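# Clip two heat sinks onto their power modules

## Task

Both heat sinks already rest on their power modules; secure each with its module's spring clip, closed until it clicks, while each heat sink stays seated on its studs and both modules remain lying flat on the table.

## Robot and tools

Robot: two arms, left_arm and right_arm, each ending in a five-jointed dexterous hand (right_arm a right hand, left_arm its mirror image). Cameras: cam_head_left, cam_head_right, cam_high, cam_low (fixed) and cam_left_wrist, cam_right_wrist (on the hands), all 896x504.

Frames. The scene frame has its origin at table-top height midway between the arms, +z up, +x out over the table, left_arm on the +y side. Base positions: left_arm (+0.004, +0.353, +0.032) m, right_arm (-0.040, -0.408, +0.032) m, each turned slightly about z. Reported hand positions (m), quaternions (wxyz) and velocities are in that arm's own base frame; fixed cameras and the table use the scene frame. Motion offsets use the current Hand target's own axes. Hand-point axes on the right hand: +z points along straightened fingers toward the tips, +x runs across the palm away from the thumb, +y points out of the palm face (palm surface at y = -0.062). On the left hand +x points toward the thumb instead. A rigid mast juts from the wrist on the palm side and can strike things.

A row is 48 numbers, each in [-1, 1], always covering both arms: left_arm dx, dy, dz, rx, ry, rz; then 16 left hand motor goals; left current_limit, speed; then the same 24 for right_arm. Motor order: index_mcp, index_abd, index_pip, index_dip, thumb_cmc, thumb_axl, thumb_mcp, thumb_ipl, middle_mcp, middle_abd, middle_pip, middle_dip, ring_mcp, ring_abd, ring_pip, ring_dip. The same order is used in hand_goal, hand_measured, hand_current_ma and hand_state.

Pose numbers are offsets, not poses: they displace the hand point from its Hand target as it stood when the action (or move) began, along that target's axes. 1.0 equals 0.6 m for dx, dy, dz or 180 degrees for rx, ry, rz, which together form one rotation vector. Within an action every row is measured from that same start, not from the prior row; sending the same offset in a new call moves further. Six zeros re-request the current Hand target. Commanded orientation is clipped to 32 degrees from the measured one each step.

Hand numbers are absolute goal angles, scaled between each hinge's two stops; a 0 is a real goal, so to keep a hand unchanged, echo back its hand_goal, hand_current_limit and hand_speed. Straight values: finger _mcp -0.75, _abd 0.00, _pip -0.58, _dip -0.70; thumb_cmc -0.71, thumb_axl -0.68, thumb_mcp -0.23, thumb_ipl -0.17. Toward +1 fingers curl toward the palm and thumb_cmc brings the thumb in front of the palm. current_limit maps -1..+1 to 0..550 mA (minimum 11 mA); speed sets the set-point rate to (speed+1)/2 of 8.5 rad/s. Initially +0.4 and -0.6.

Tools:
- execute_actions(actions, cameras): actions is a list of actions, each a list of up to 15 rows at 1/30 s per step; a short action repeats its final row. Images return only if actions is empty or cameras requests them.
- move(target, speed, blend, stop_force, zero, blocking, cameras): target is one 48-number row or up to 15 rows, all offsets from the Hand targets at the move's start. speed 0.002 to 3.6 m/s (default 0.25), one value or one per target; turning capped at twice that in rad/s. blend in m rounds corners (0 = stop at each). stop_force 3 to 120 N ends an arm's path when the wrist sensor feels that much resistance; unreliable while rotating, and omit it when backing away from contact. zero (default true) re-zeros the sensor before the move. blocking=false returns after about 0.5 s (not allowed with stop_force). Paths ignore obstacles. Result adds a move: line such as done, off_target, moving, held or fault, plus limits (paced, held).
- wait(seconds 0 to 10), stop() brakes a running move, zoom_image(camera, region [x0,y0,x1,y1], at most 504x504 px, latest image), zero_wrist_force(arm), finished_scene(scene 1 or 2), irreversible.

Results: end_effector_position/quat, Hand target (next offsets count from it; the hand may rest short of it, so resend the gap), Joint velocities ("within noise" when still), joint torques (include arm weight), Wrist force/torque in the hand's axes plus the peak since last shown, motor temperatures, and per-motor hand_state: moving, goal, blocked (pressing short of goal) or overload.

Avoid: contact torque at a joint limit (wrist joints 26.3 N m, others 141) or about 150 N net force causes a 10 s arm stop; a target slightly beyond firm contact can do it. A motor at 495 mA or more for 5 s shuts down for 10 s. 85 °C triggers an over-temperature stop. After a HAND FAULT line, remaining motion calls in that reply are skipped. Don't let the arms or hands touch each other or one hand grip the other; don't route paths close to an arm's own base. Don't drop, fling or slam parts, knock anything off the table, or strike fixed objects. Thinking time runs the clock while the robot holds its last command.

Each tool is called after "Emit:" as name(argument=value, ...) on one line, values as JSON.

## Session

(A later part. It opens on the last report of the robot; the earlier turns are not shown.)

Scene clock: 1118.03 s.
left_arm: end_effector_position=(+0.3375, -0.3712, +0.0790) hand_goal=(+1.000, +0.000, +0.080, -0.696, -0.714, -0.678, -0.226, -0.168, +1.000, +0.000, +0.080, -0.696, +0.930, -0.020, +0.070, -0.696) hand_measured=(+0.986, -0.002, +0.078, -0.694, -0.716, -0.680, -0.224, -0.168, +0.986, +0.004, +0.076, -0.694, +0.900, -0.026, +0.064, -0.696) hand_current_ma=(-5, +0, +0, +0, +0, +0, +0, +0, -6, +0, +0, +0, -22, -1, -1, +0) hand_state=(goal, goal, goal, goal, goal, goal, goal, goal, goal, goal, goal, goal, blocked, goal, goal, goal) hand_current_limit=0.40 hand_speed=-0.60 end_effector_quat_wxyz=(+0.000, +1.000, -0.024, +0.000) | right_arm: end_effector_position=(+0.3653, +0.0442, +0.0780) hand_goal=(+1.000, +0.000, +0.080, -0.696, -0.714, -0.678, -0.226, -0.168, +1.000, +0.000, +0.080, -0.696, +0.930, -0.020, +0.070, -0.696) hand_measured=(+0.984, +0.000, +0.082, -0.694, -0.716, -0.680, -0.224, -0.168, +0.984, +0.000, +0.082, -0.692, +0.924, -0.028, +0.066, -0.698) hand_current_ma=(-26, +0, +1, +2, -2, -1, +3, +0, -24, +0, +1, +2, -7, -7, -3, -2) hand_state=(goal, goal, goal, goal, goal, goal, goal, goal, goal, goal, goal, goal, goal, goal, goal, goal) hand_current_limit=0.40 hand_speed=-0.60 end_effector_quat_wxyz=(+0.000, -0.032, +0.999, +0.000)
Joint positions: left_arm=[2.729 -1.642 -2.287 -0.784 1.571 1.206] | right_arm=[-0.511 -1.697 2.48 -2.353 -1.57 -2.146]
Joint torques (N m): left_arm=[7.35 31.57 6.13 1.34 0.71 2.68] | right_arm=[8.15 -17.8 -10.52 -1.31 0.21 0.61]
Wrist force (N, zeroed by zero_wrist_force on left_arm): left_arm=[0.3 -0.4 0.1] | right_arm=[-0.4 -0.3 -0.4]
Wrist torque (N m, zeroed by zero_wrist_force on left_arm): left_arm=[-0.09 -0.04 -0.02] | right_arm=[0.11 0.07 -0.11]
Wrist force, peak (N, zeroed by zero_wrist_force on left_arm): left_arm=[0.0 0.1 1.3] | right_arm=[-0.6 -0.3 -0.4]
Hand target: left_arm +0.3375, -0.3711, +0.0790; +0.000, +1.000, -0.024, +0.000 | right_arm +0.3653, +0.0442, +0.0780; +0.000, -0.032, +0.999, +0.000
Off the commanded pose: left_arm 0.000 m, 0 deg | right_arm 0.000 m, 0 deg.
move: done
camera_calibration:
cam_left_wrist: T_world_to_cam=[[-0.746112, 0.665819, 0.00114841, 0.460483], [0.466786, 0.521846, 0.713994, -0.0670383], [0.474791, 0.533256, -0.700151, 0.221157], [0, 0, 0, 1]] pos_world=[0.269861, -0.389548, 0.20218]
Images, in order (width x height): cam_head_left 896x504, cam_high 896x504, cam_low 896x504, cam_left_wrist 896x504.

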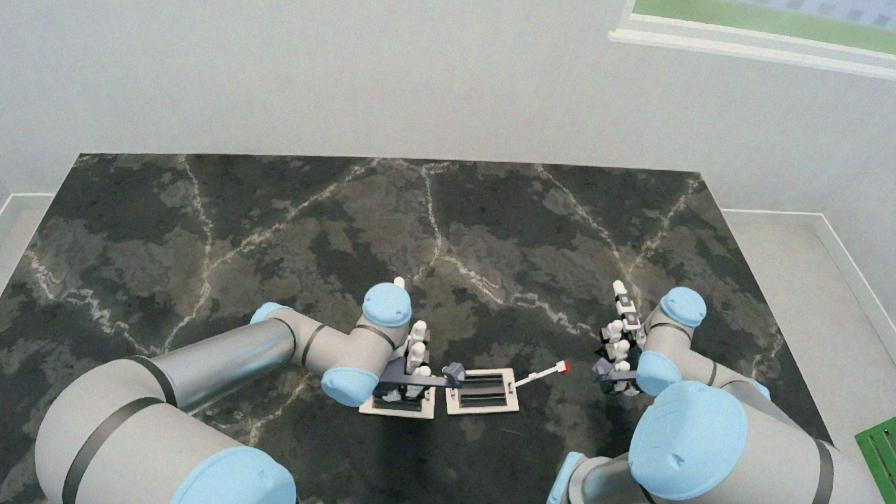

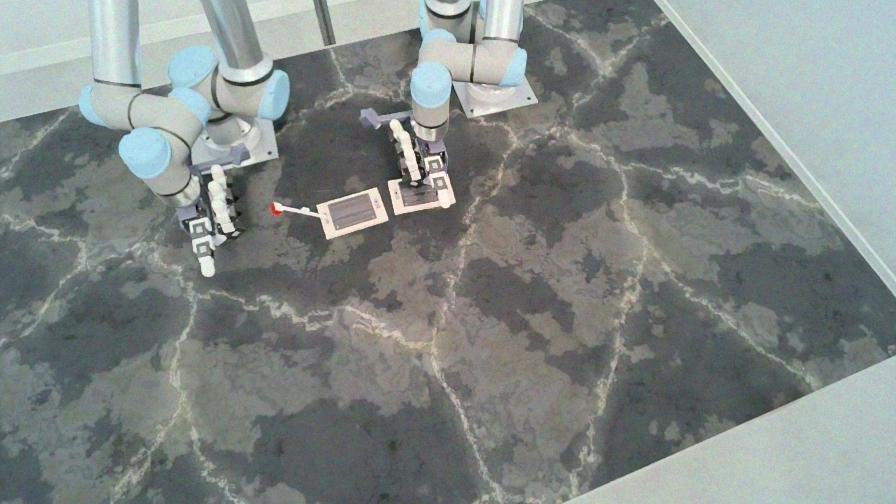

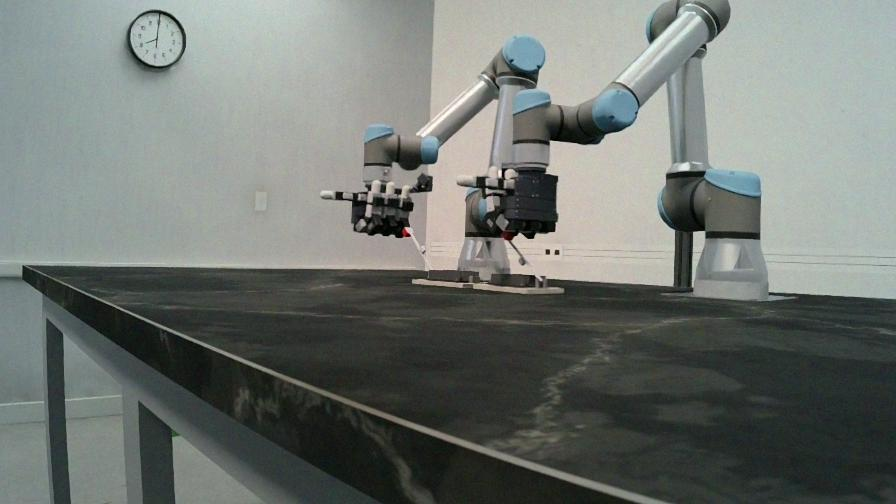

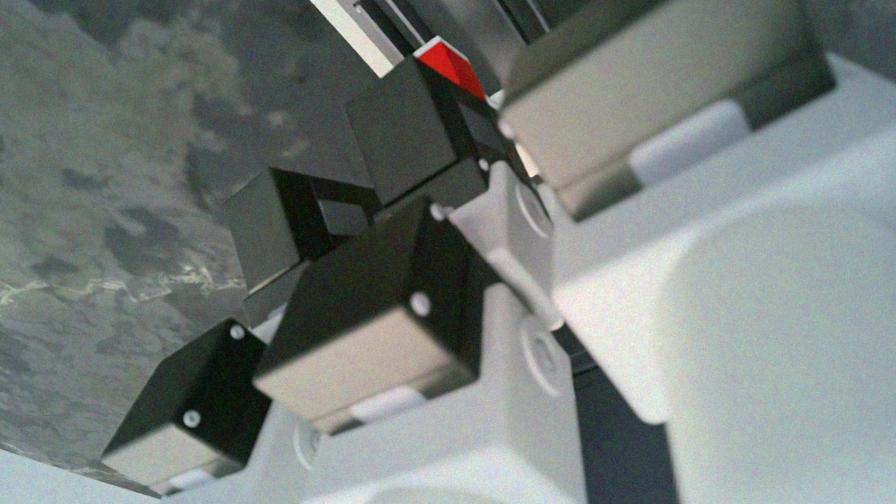

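Emit:
move(target=[[0,0.015,0.0265,0,0,0,1.0,0,0.08,-0.696,-0.714,-0.678,-0.226,-0.168,1.0,0,0.08,-0.696,0.93,-0.02,0.07,-0.696,0.4,-0.6,0,0,0,0,0,0,1.0,0,0.08,-0.696,-0.714,-0.678,-0.226,-0.168,1.0,0,0.08,-0.696,0.93,-0.02,0.07,-0.696,0.4,-0.6],[0,0.0305,0.048,0,0,0,1.0,0,0.08,-0.696,-0.714,-0.678,-0.226,-0.168,1.0,0,0.08,-0.696,0.93,-0.02,0.07,-0.696,0.4,-0.6,0,0,0,0,0,0,1.0,0,0.08,-0.696,-0.714,-0.678,-0.226,-0.168,1.0,0,0.08,-0.696,0.93,-0.02,0.07,-0.696,0.4,-0.6]], speed=0.03, blend=0.004, stop_force=8, cameras=["cam_low", "cam_head_left", "cam_left_wrist"])

Emit:
zoom_image(camera="cam_low", region=[440, 160, 640, 310])

Emit:
zoom_image(camera="cam_head_left", region=[320, 320, 560, 430])

Scene clock: 1127.67 s.
left_arm: end_effector_position=(+0.3367, -0.3894, +0.0503) hand_goal=(+1.000, +0.000, +0.080, -0.696, -0.714, -0.678, -0.226, -0.168, +1.000, +0.000, +0.080, -0.696, +0.930, -0.020, +0.070, -0.696) hand_measured=(+0.986, -0.002, +0.078, -0.694, -0.716, -0.680, -0.224, -0.168, +0.986, +0.004, +0.076, -0.694, +0.900, -0.026, +0.064, -0.696) hand_current_ma=(-5, +0, +0, +0, +0, +0, +0, +0, -6, +0, +0, +0, -22, -1, -1, +0) hand_state=(goal, goal, goal, goal, goal, goal, goal, goal, goal, goal, goal, goal, blocked, goal, goal, goal) hand_current_limit=0.40 hand_speed=-0.60 end_effector_quat_wxyz=(+0.000, +1.000, -0.024, +0.000) | right_arm: end_effector_position=(+0.3653, +0.0442, +0.0780) hand_goal=(+1.000, +0.000, +0.080, -0.696, -0.714, -0.678, -0.226, -0.168, +1.000, +0.000, +0.080, -0.696, +0.930, -0.020, +0.070, -0.696) hand_measured=(+0.984, +0.000, +0.082, -0.694, -0.716, -0.680, -0.224, -0.168, +0.984, +0.000, +0.082, -0.692, +0.924, -0.028, +0.066, -0.698) hand_current_ma=(-26, +0, +1, +2, -2, -1, +3, +0, -24, +0, +1, +2, -7, -7, -3, -2) hand_state=(goal, goal, goal, goal, goal, goal, goal, goal, goal, goal, goal, goal, goal, goal, goal, goal) hand_current_limit=0.40 hand_speed=-0.60 end_effector_quat_wxyz=(+0.000, -0.032, +0.999, +0.000)
Joint positions: left_arm=[2.688 -1.734 -2.286 -0.692 1.571 1.165] | right_arm=[-0.511 -1.697 2.48 -2.353 -1.57 -2.146]
Joint torques (N m): left_arm=[9.16 34.15 11.31 1.18 -1.21 2.79] | right_arm=[7.79 -18.86 -10.72 -1.31 0.38 0.77]
Wrist force (N, zeroed by zero_wrist_force on left_arm): left_arm=[0.3 -0.2 0.5] | right_arm=[-0.4 -0.2 -0.3]
Wrist torque (N m, zeroed by zero_wrist_force on left_arm): left_arm=[-0.12 -0.03 0.04] | right_arm=[0.13 0.06 -0.10]
Wrist force, peak (N, zeroed by zero_wrist_force on left_arm): left_arm=[0.4 -0.2 0.7] | right_arm=[-0.5 -0.2 -0.4]
Hand target: left_arm +0.3367, -0.3894, +0.0502; +0.000, +1.000, -0.024, +0.000 | right_arm +0.3653, +0.0442, +0.0780; +0.000, -0.032, +0.999, +0.000
Off the commanded pose: left_arm 0.000 m, 0 deg | right_arm 0.000 m, 0 deg.
move: done
camera_calibration:
cam_left_wrist: T_world_to_cam=[[-0.746112, 0.665819, 0.00104353, 0.472048], [0.466674, 0.521832, 0.714078, -0.0364951], [0.474902, 0.533269, -0.700066, 0.211139], [0, 0, 0, 1]] pos_world=[0.268961, -0.407848, 0.173379]
Images, in order (width x height): cam_head_left 896x504, cam_low 896x504, cam_left_wrist 896x504.

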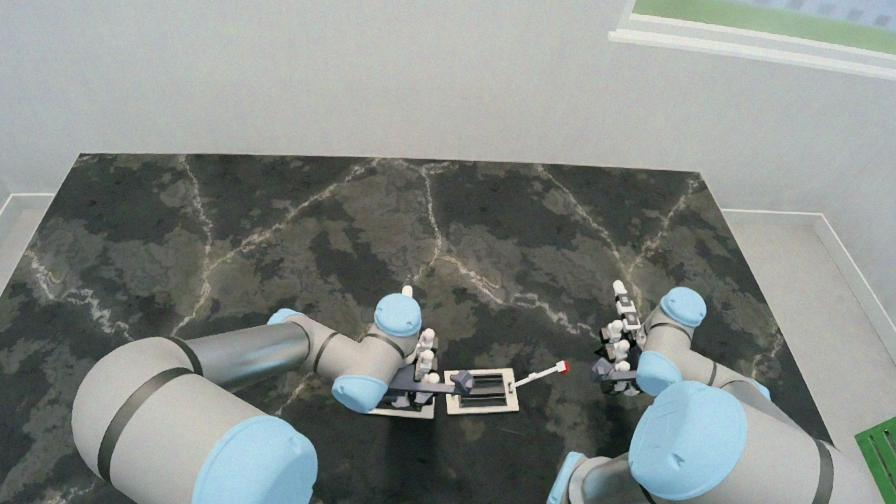

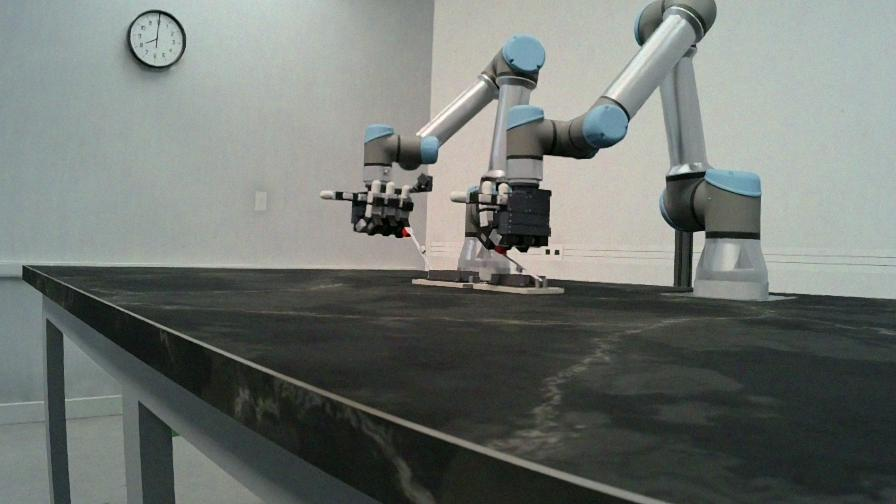

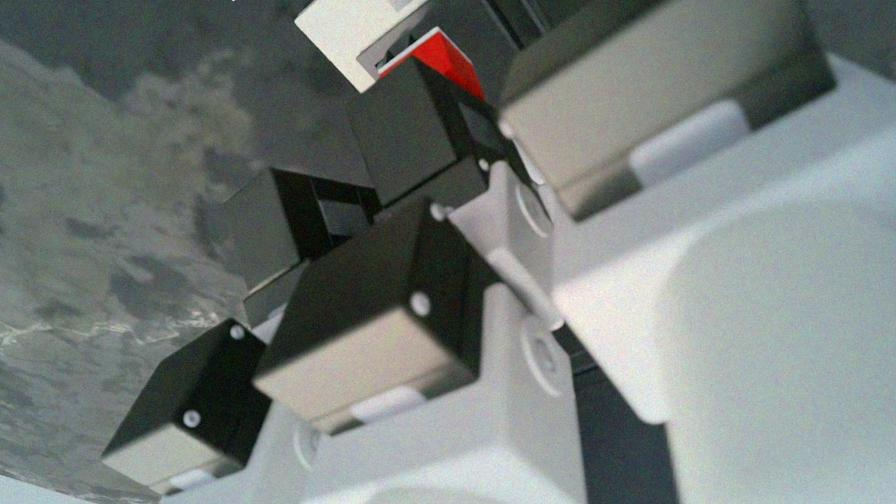

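Scaled by 2.520.

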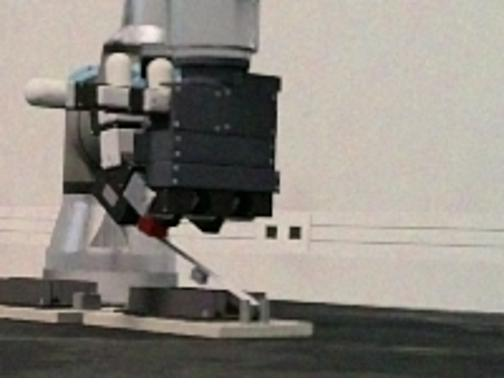

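Scaled by 2.100.

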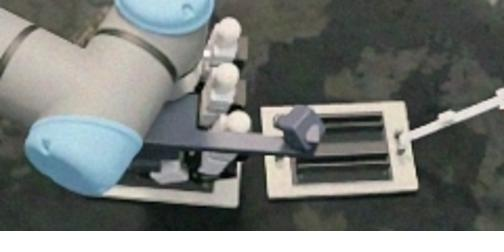

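Emit:
move(target=[[0,0.0352,0.0295,0,0,0,1.0,0,0.08,-0.696,-0.714,-0.678,-0.226,-0.168,1.0,0,0.08,-0.696,0.93,-0.02,0.07,-0.696,0.4,-0.6,0,0,0,0,0,0,1.0,0,0.08,-0.696,-0.714,-0.678,-0.226,-0.168,1.0,0,0.08,-0.696,0.93,-0.02,0.07,-0.696,0.4,-0.6],[0,0.0418,0.0645,0,0,0,1.0,0,0.08,-0.696,-0.714,-0.678,-0.226,-0.168,1.0,0,0.08,-0.696,0.93,-0.02,0.07,-0.696,0.4,-0.6,0,0,0,0,0,0,1.0,0,0.08,-0.696,-0.714,-0.678,-0.226,-0.168,1.0,0,0.08,-0.696,0.93,-0.02,0.07,-0.696,0.4,-0.6]], speed=0.02, blend=0.003, stop_force=12, cameras=["cam_low", "cam_head_left", "cam_left_wrist"])

Emit:
zoom_image(camera="cam_low", region=[440, 160, 640, 310])

Emit:
zoom_image(camera="cam_left_wrist", region=[200, 0, 640, 240])

Scene clock: 1136.07 s.
left_arm: end_effector_position=(+0.3354, -0.4145, +0.0115) hand_goal=(+1.000, +0.000, +0.080, -0.696, -0.714, -0.678, -0.226, -0.168, +1.000, +0.000, +0.080, -0.696, +0.930, -0.020, +0.070, -0.696) hand_measured=(+0.986, -0.002, +0.078, -0.694, -0.716, -0.680, -0.224, -0.168, +1.000, +0.004, +0.076, -0.694, +0.900, -0.026, +0.064, -0.696) hand_current_ma=(-5, +0, +0, +0, +0, +0, +0, +0, +0, +0, +0, +0, -22, -1, -1, +0) hand_state=(goal, goal, goal, goal, goal, goal, goal, goal, goal, goal, goal, goal, blocked, goal, goal, goal) hand_current_limit=0.40 hand_speed=-0.60 end_effector_quat_wxyz=(+0.000, +1.000, -0.024, +0.000) | right_arm: end_effector_position=(+0.3653, +0.0442, +0.0780) hand_goal=(+1.000, +0.000, +0.080, -0.696, -0.714, -0.678, -0.226, -0.168, +1.000, +0.000, +0.080, -0.696, +0.930, -0.020, +0.070, -0.696) hand_measured=(+0.984, +0.000, +0.082, -0.694, -0.716, -0.680, -0.224, -0.168, +0.984, +0.000, +0.082, -0.692, +0.924, -0.028, +0.066, -0.698) hand_current_ma=(-26, +0, +1, +2, -2, -1, +3, +0, -24, +0, +1, +2, -7, -7, -3, -2) hand_state=(goal, goal, goal, goal, goal, goal, goal, goal, goal, goal, goal, goal, goal, goal, goal, goal) hand_current_limit=0.40 hand_speed=-0.60 end_effector_quat_wxyz=(+0.000, -0.032, +0.999, +0.000)
Joint positions: left_arm=[2.635 -1.863 -2.271 -0.579 1.571 1.112] | right_arm=[-0.511 -1.697 2.48 -2.353 -1.57 -2.146]
Joint torques (N m): left_arm=[7.02 35.08 6.5 0.71 -0.8 1.64] | right_arm=[8.99 -17.74 -11.08 -1.33 0.25 0.66]
Wrist force (N, zeroed by zero_wrist_force on left_arm): left_arm=[0.6 -0.9 -4.1] | right_arm=[-0.4 0.0 -0.2]
Wrist torque (N m, zeroed by zero_wrist_force on left_arm): left_arm=[0.09 -0.14 0.10] | right_arm=[0.14 0.06 -0.09]
Wrist force, peak (N, zeroed by zero_wrist_force on left_arm): left_arm=[-0.3 -2.4 -7.6] | right_arm=[-0.6 -0.3 -0.2]
Hand target: left_arm +0.3354, -0.4145, +0.0115; +0.000, +1.000, -0.024, +0.000 | right_arm +0.3653, +0.0442, +0.0780; +0.000, -0.032, +0.999, +0.000
Off the commanded pose: left_arm 0.000 m, 0 deg | right_arm 0.000 m, 0 deg.
move: done
camera_calibration:
cam_left_wrist: T_world_to_cam=[[-0.746113, 0.665819, 0.00115019, 0.487816], [0.466753, 0.521808, 0.714044, 0.00481668], [0.474823, 0.533294, -0.7001, 0.198086], [0, 0, 0, 1]] pos_world=[0.267661, -0.432948, 0.13468]
Images, in order (width x height): cam_head_left 896x504, cam_low 896x504, cam_left_wrist 896x504.

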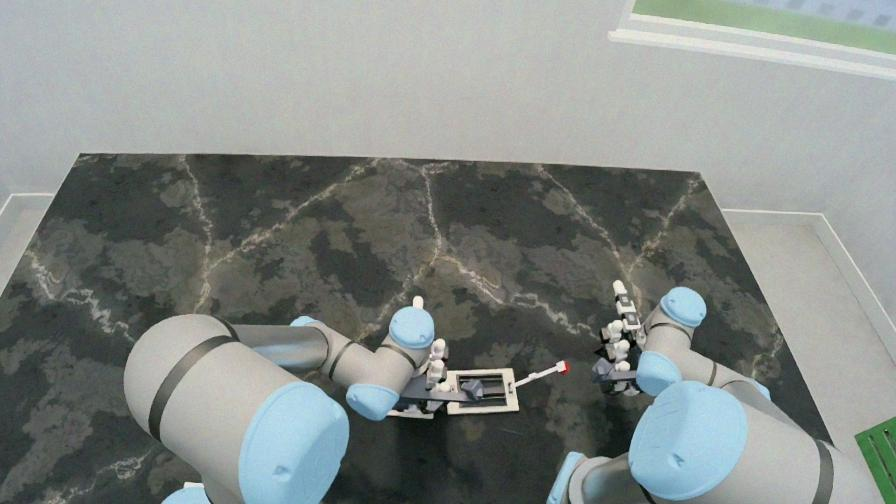

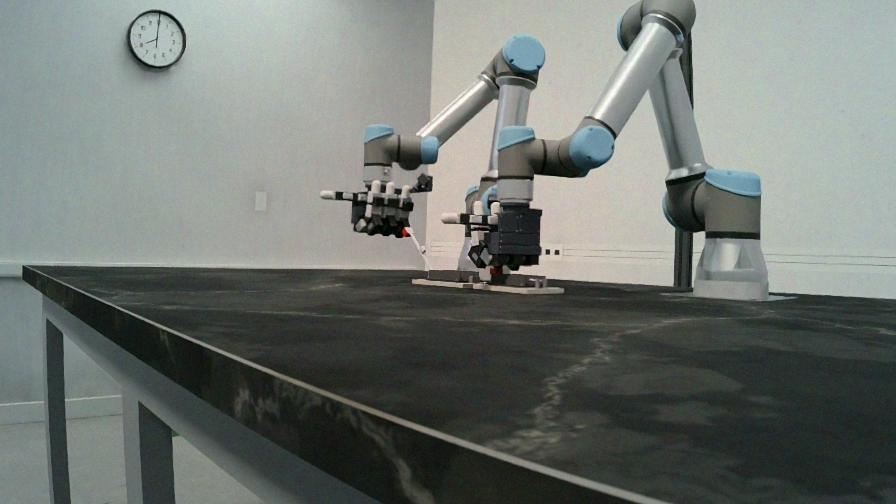

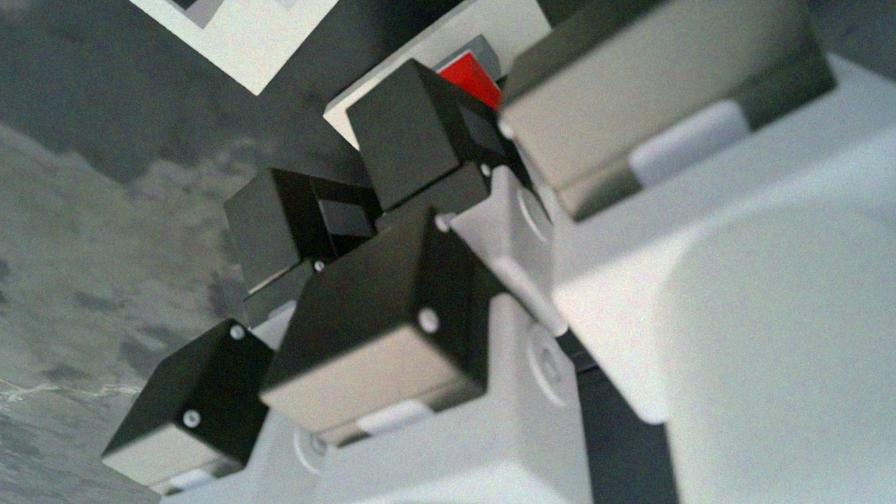

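Scaled by 2.520.

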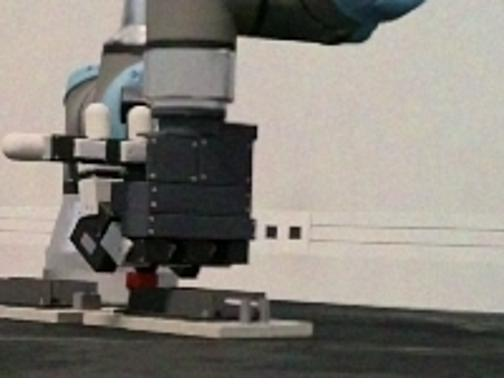

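Scaled by 1.145.

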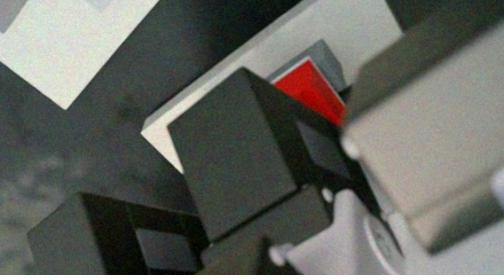

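Emit:
move(target=[0,0,0.035,0,0,0,1.0,0,0.08,-0.696,-0.714,-0.678,-0.226,-0.168,1.0,0,0.08,-0.696,0.93,-0.02,0.07,-0.696,0.4,-0.6,0,0,0,0,0,0,1.0,0,0.08,-0.696,-0.714,-0.678,-0.226,-0.168,1.0,0,0.08,-0.696,0.93,-0.02,0.07,-0.696,0.4,-0.6], speed=0.01, stop_force=30, zero=false, cameras=["cam_low", "cam_head_left", "cam_left_wrist"])

Emit:
zoom_image(camera="cam_low", region=[440, 160, 640, 310])

Emit:
zoom_image(camera="cam_left_wrist", region=[200, 0, 640, 240])

Scene clock: 1142.23 s.
left_arm: end_effector_position=(+0.3354, -0.4145, +0.0061) hand_goal=(+1.000, +0.000, +0.080, -0.696, -0.714, -0.678, -0.226, -0.168, +1.000, +0.000, +0.080, -0.696, +0.930, -0.020, +0.070, -0.696) hand_measured=(+0.986, -0.002, +0.078, -0.694, -0.716, -0.680, -0.224, -0.168, +1.002, +0.004, +0.076, -0.694, +0.900, -0.026, +0.064, -0.696) hand_current_ma=(-5, +0, +0, +0, +0, +0, +0, +0, +0, +0, +0, +0, -22, -1, -1, +0) hand_state=(goal, goal, goal, goal, goal, goal, goal, goal, goal, goal, goal, goal, blocked, goal, goal, goal) hand_current_limit=0.40 hand_speed=-0.60 end_effector_quat_wxyz=(+0.000, +1.000, -0.024, +0.000) | right_arm: end_effector_position=(+0.3653, +0.0442, +0.0780) hand_goal=(+1.000, +0.000, +0.080, -0.696, -0.714, -0.678, -0.226, -0.168, +1.000, +0.000, +0.080, -0.696, +0.930, -0.020, +0.070, -0.696) hand_measured=(+0.984, +0.000, +0.082, -0.694, -0.716, -0.680, -0.224, -0.168, +0.984, +0.000, +0.082, -0.692, +0.924, -0.028, +0.066, -0.698) hand_current_ma=(-26, +0, +1, +2, -2, -1, +3, +0, -24, +0, +1, +2, -7, -7, -3, -2) hand_state=(goal, goal, goal, goal, goal, goal, goal, goal, goal, goal, goal, goal, goal, goal, goal, goal) hand_current_limit=0.40 hand_speed=-0.60 end_effector_quat_wxyz=(+0.000, -0.032, +0.999, +0.000)
Joint positions: left_arm=[2.635 -1.877 -2.274 -0.562 1.571 1.112] | right_arm=[-0.511 -1.697 2.48 -2.353 -1.57 -2.146]
Joint torques (N m): left_arm=[6.67 22.76 18.16 -2.03 0.88 2.18] | right_arm=[7.7 -17.79 -11.15 -1.2 0.12 0.85]
Wrist force (N, zeroed by zero_wrist_force on left_arm): left_arm=[-1.8 -1.4 -29.9] | right_arm=[-0.4 -0.2 -0.2]
Wrist torque (N m, zeroed by zero_wrist_force on left_arm): left_arm=[1.08 -0.72 0.00] | right_arm=[0.11 0.07 -0.10]
Wrist force, peak (N, zeroed by zero_wrist_force on left_arm): left_arm=[-7.2 -7.0 -43.2] | right_arm=[-0.5 -0.6 -0.3]
Hand target: left_arm +0.3354, -0.4145, +0.0061; +0.000, +1.000, -0.024, +0.000 (not the last commanded pose) | right_arm +0.3653, +0.0442, +0.0780; +0.000, -0.032, +0.999, +0.000
Off the commanded pose: left_arm 0.016 m, 0 deg | right_arm 0.000 m, 0 deg.
move: contact (left_arm)
camera_calibration:
cam_left_wrist: T_world_to_cam=[[-0.746082, 0.665853, 0.000996604, 0.487923], [0.466698, 0.521861, 0.714041, 0.00873604], [0.474926, 0.533198, -0.700103, 0.194119], [0, 0, 0, 1]] pos_world=[0.267761, -0.432948, 0.129179]
Images, in order (width x height): cam_head_left 896x504, cam_low 896x504, cam_left_wrist 896x504.

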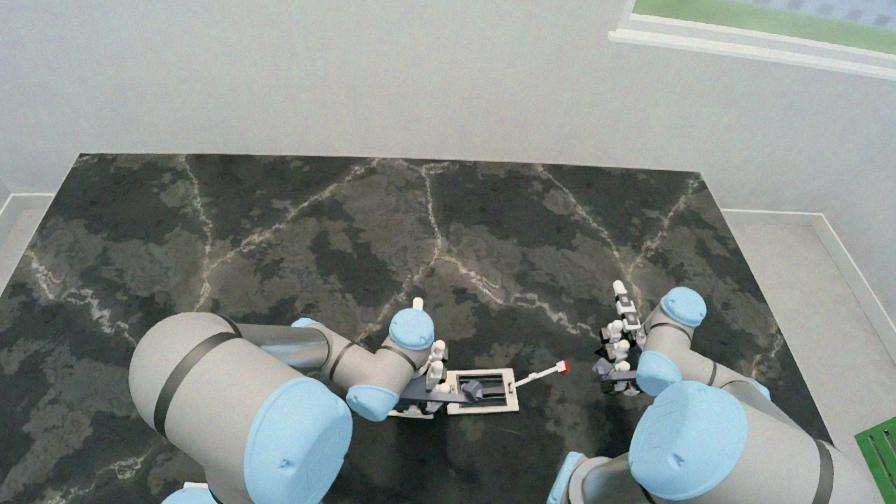

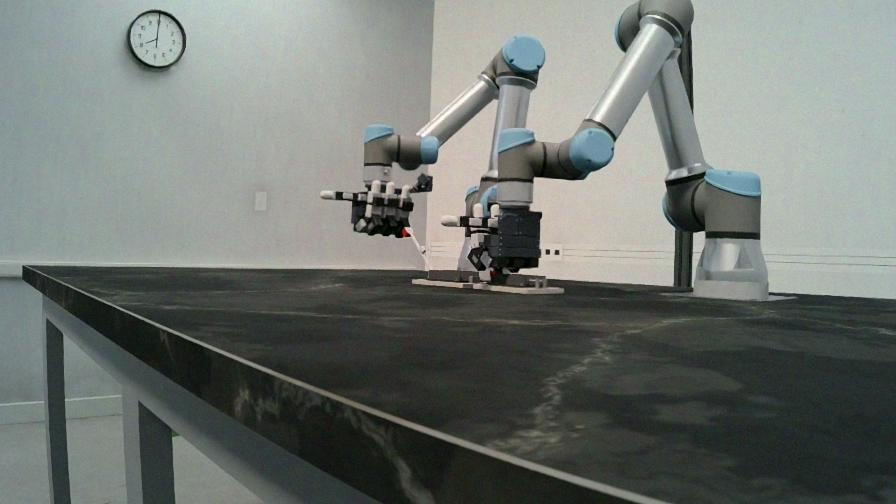

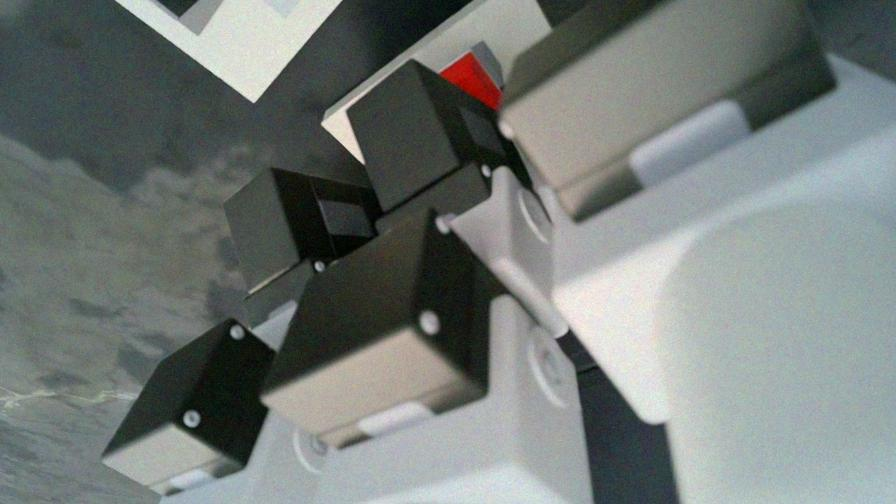

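Scaled by 2.520.

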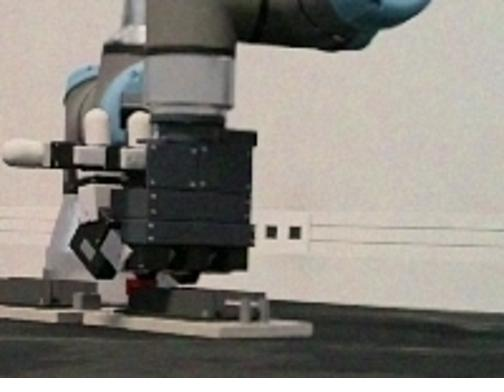

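Scaled by 1.145.

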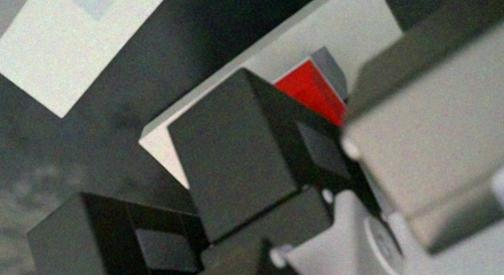

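Emit:
move(target=[0,0,0.035,0,0,0,1.0,0,0.08,-0.696,-0.714,-0.678,-0.226,-0.168,1.0,0,0.08,-0.696,0.93,-0.02,0.07,-0.696,0.4,-0.6,0,0,0,0,0,0,1.0,0,0.08,-0.696,-0.714,-0.678,-0.226,-0.168,1.0,0,0.08,-0.696,0.93,-0.02,0.07,-0.696,0.4,-0.6], speed=0.006, stop_force=48, zero=false, cameras=["cam_low", "cam_left_wrist"])

Emit:
zoom_image(camera="cam_low", region=[450, 220, 570, 310])

Emit:
zoom_image(camera="cam_left_wrist", region=[300, 0, 560, 140])

Scene clock: 1149.30 s.
left_arm: end_effector_position=(+0.3356, -0.4146, +0.0057) hand_goal=(+1.000, +0.000, +0.080, -0.696, -0.714, -0.678, -0.226, -0.168, +1.000, +0.000, +0.080, -0.696, +0.930, -0.020, +0.070, -0.696) hand_measured=(+0.986, -0.002, +0.078, -0.694, -0.716, -0.680, -0.224, -0.168, +1.002, +0.004, +0.076, -0.694, +0.900, -0.026, +0.064, -0.696) hand_current_ma=(-5, +0, +0, +0, +0, +0, +0, +0, +0, +0, +0, +0, -22, -1, -1, +0) hand_state=(goal, goal, goal, goal, goal, goal, goal, goal, goal, goal, goal, goal, blocked, goal, goal, goal) hand_current_limit=0.40 hand_speed=-0.60 end_effector_quat_wxyz=(+0.000, +1.000, -0.024, +0.000) | right_arm: end_effector_position=(+0.3653, +0.0442, +0.0780) hand_goal=(+1.000, +0.000, +0.080, -0.696, -0.714, -0.678, -0.226, -0.168, +1.000, +0.000, +0.080, -0.696, +0.930, -0.020, +0.070, -0.696) hand_measured=(+0.984, +0.000, +0.082, -0.694, -0.716, -0.680, -0.224, -0.168, +0.984, +0.000, +0.082, -0.692, +0.924, -0.028, +0.066, -0.698) hand_current_ma=(-26, +0, +1, +2, -2, -1, +3, +0, -24, +0, +1, +2, -7, -7, -3, -2) hand_state=(goal, goal, goal, goal, goal, goal, goal, goal, goal, goal, goal, goal, goal, goal, goal, goal) hand_current_limit=0.40 hand_speed=-0.60 end_effector_quat_wxyz=(+0.000, -0.032, +0.999, +0.000)
Joint positions: left_arm=[2.635 -1.878 -2.274 -0.56 1.571 1.112] | right_arm=[-0.511 -1.697 2.48 -2.353 -1.57 -2.146]
Joint torques (N m): left_arm=[6.65 16.37 15.63 -2.93 0.63 1.86] | right_arm=[7.59 -18.22 -10.27 -1.41 -0.06 0.77]
Wrist force (N, zeroed by zero_wrist_force on left_arm): left_arm=[-5.1 -4.6 -45.6] | right_arm=[-0.5 -0.3 -0.2]
Wrist torque (N m, zeroed by zero_wrist_force on left_arm): left_arm=[1.64 -1.08 -0.08] | right_arm=[0.10 0.08 -0.11]
Wrist force, peak (N, zeroed by zero_wrist_force on left_arm): left_arm=[-10.1 -9.8 -55.4] | right_arm=[-0.5 -0.1 -0.4]
Hand target: left_arm +0.3356, -0.4146, +0.0057; +0.000, +1.000, -0.024, +0.000 (not the last commanded pose) | right_arm +0.3653, +0.0442, +0.0780; +0.000, -0.032, +0.999, +0.000
Off the commanded pose: left_arm 0.021 m, 0 deg | right_arm 0.000 m, 0 deg.
move: contact (left_arm)
camera_calibration:
cam_left_wrist: T_world_to_cam=[[-0.746148, 0.66578, 0.000590512, 0.488037], [0.466407, 0.522074, 0.714075, 0.00907058], [0.475109, 0.533081, -0.700069, 0.193756], [0, 0, 0, 1]] pos_world=[0.267861, -0.432948, 0.128878]
Images, in order (width x height): cam_low 896x504, cam_left_wrist 896x504.

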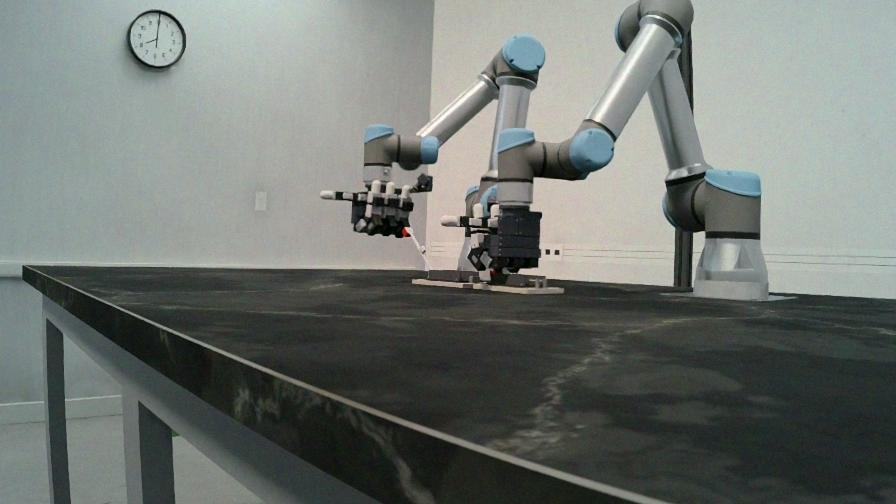

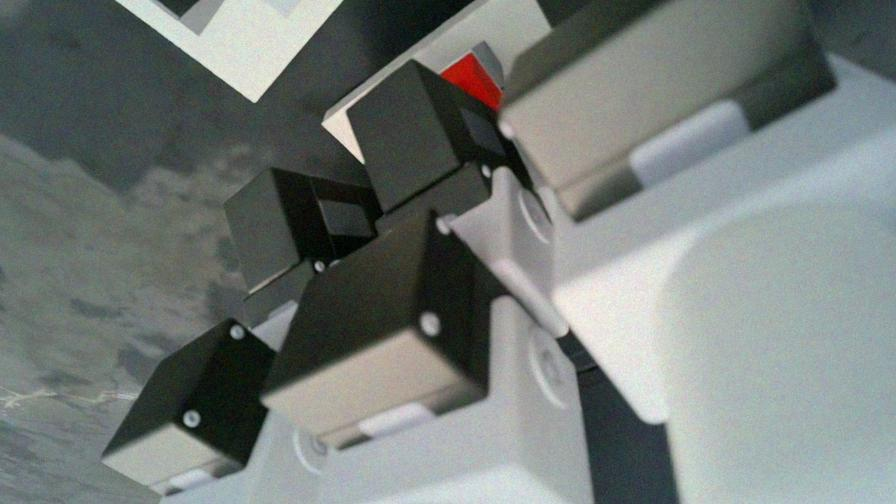

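Scaled by 4.200.

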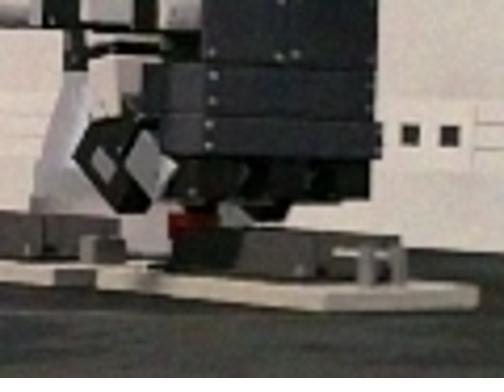

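Scaled by 1.938.

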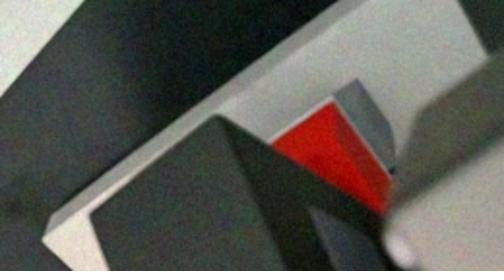

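Emit:
move(target=[0,0,-0.02,0,0,0,1.0,0,0.08,-0.696,-0.714,-0.678,-0.226,-0.168,1.0,0,0.08,-0.696,0.93,-0.02,0.07,-0.696,0.4,-0.6,0,0,0,0,0,0,1.0,0,0.08,-0.696,-0.714,-0.678,-0.226,-0.168,1.0,0,0.08,-0.696,0.93,-0.02,0.07,-0.696,0.4,-0.6], speed=0.03, cameras=["cam_low", "cam_left_wrist"])

Emit:
zoom_image(camera="cam_low", region=[450, 220, 570, 310])

Emit:
zoom_image(camera="cam_left_wrist", region=[300, 0, 560, 140])

Scene clock: 1152.93 s.
left_arm: end_effector_position=(+0.3357, -0.4146, +0.0178) hand_goal=(+1.000, +0.000, +0.080, -0.696, -0.714, -0.678, -0.226, -0.168, +1.000, +0.000, +0.080, -0.696, +0.930, -0.020, +0.070, -0.696) hand_measured=(+0.986, -0.002, +0.078, -0.694, -0.716, -0.680, -0.224, -0.168, +0.996, +0.004, +0.076, -0.694, +0.900, -0.026, +0.064, -0.696) hand_current_ma=(-5, +0, +0, +0, +0, +0, +0, +0, -1, +0, +0, +0, -22, -1, -1, +0) hand_state=(goal, goal, goal, goal, goal, goal, goal, goal, goal, goal, goal, goal, blocked, goal, goal, goal) hand_current_limit=0.40 hand_speed=-0.60 end_effector_quat_wxyz=(+0.000, +1.000, -0.024, +0.000) end_effector_velocity=(+0.000, +0.000, -0.001) end_effector_angular_velocity=(+0.000, -0.001, -0.001) | right_arm: end_effector_position=(+0.3653, +0.0442, +0.0780) hand_goal=(+1.000, +0.000, +0.080, -0.696, -0.714, -0.678, -0.226, -0.168, +1.000, +0.000, +0.080, -0.696, +0.930, -0.020, +0.070, -0.696) hand_measured=(+0.984, +0.000, +0.082, -0.694, -0.716, -0.680, -0.224, -0.168, +0.984, +0.000, +0.082, -0.692, +0.924, -0.028, +0.066, -0.698) hand_current_ma=(-26, +0, +1, +2, -2, -1, +3, +0, -24, +0, +1, +2, -7, -7, -3, -2) hand_state=(goal, goal, goal, goal, goal, goal, goal, goal, goal, goal, goal, goal, goal, goal, goal, goal) hand_current_limit=0.40 hand_speed=-0.60 end_effector_quat_wxyz=(+0.000, -0.032, +0.999, +0.000)
Joint positions: left_arm=[2.635 -1.847 -2.267 -0.598 1.571 1.112] | right_arm=[-0.511 -1.697 2.48 -2.353 -1.57 -2.146]
Joint velocities: left_arm=[0 -0.003 -0.001 0.005 0 0.001] | right_arm=[within noise]
Joint torques (N m): left_arm=[7.55 19.3 16.88 4.03 0.22 1.29] | right_arm=[8.44 -17.66 -9.88 -1.54 -0.03 0.74]
Wrist force (N, zeroed by zero_wrist_force on left_arm): left_arm=[0.4 0.0 0.5] | right_arm=[-0.4 -0.1 -0.2]
Wrist torque (N m, zeroed by zero_wrist_force on left_arm): left_arm=[-0.08 -0.03 0.06] | right_arm=[0.13 0.06 -0.10]
Wrist force, peak (N, zeroed by zero_wrist_force on left_arm): left_arm=[-5.4 -4.5 -45.6] | right_arm=[-0.6 -0.2 -0.2]
Hand target: left_arm +0.3356, -0.4146, +0.0177; +0.000, +1.000, -0.024, +0.000 | right_arm +0.3653, +0.0442, +0.0780; +0.000, -0.032, +0.999, +0.000
Off the commanded pose: left_arm 0.000 m, 0 deg | right_arm 0.000 m, 0 deg.
move: done
camera_calibration:
cam_left_wrist: T_world_to_cam=[[-0.746081, 0.665855, 0.000386141, 0.488073], [0.466296, 0.522064, 0.714155, 0.000444461], [0.475322, 0.532997, -0.699988, 0.202122], [0, 0, 0, 1]] pos_world=[0.267862, -0.432948, 0.140977]
Images, in order (width x height): cam_low 896x504, cam_left_wrist 896x504.

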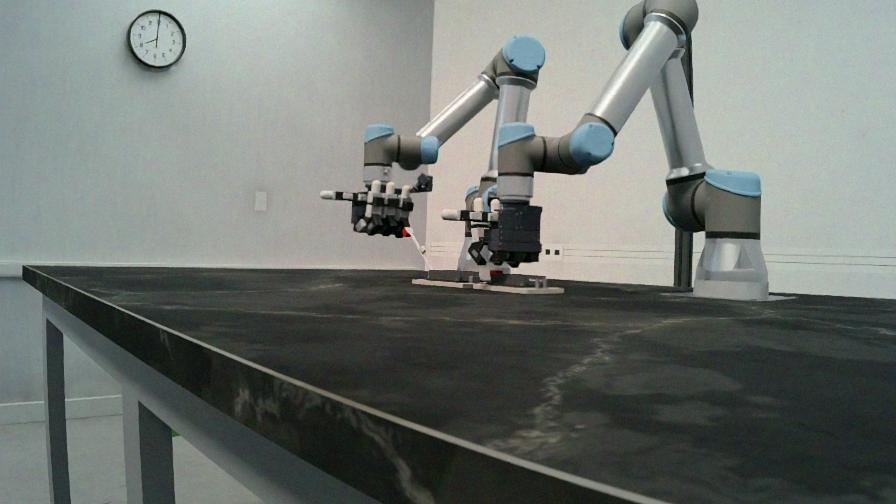

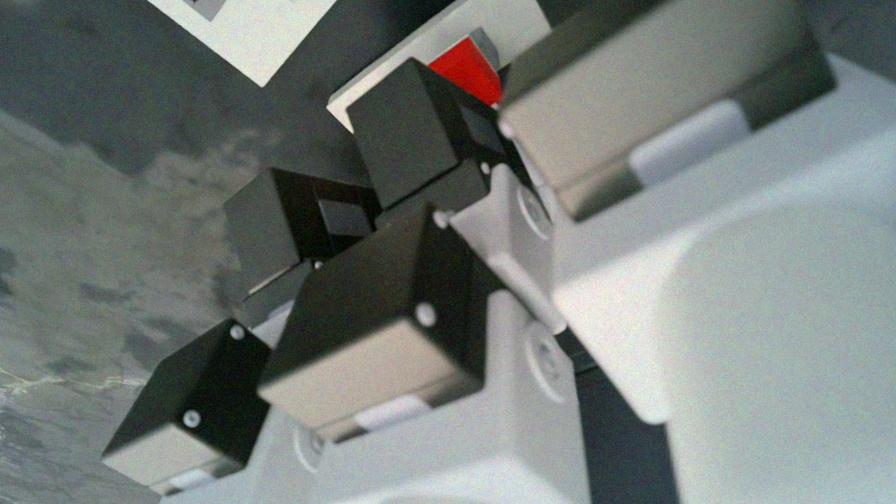

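Scaled by 4.200.

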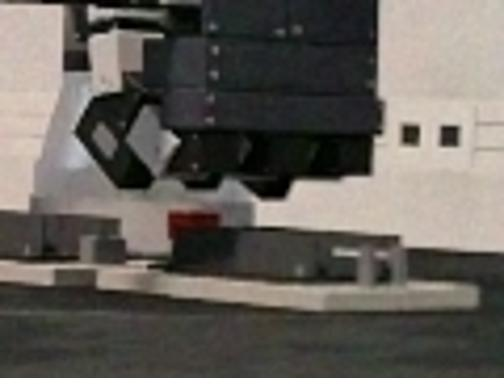

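Scaled by 1.938.

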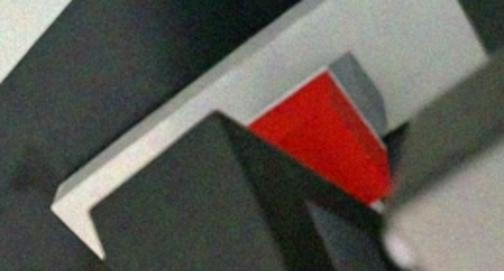

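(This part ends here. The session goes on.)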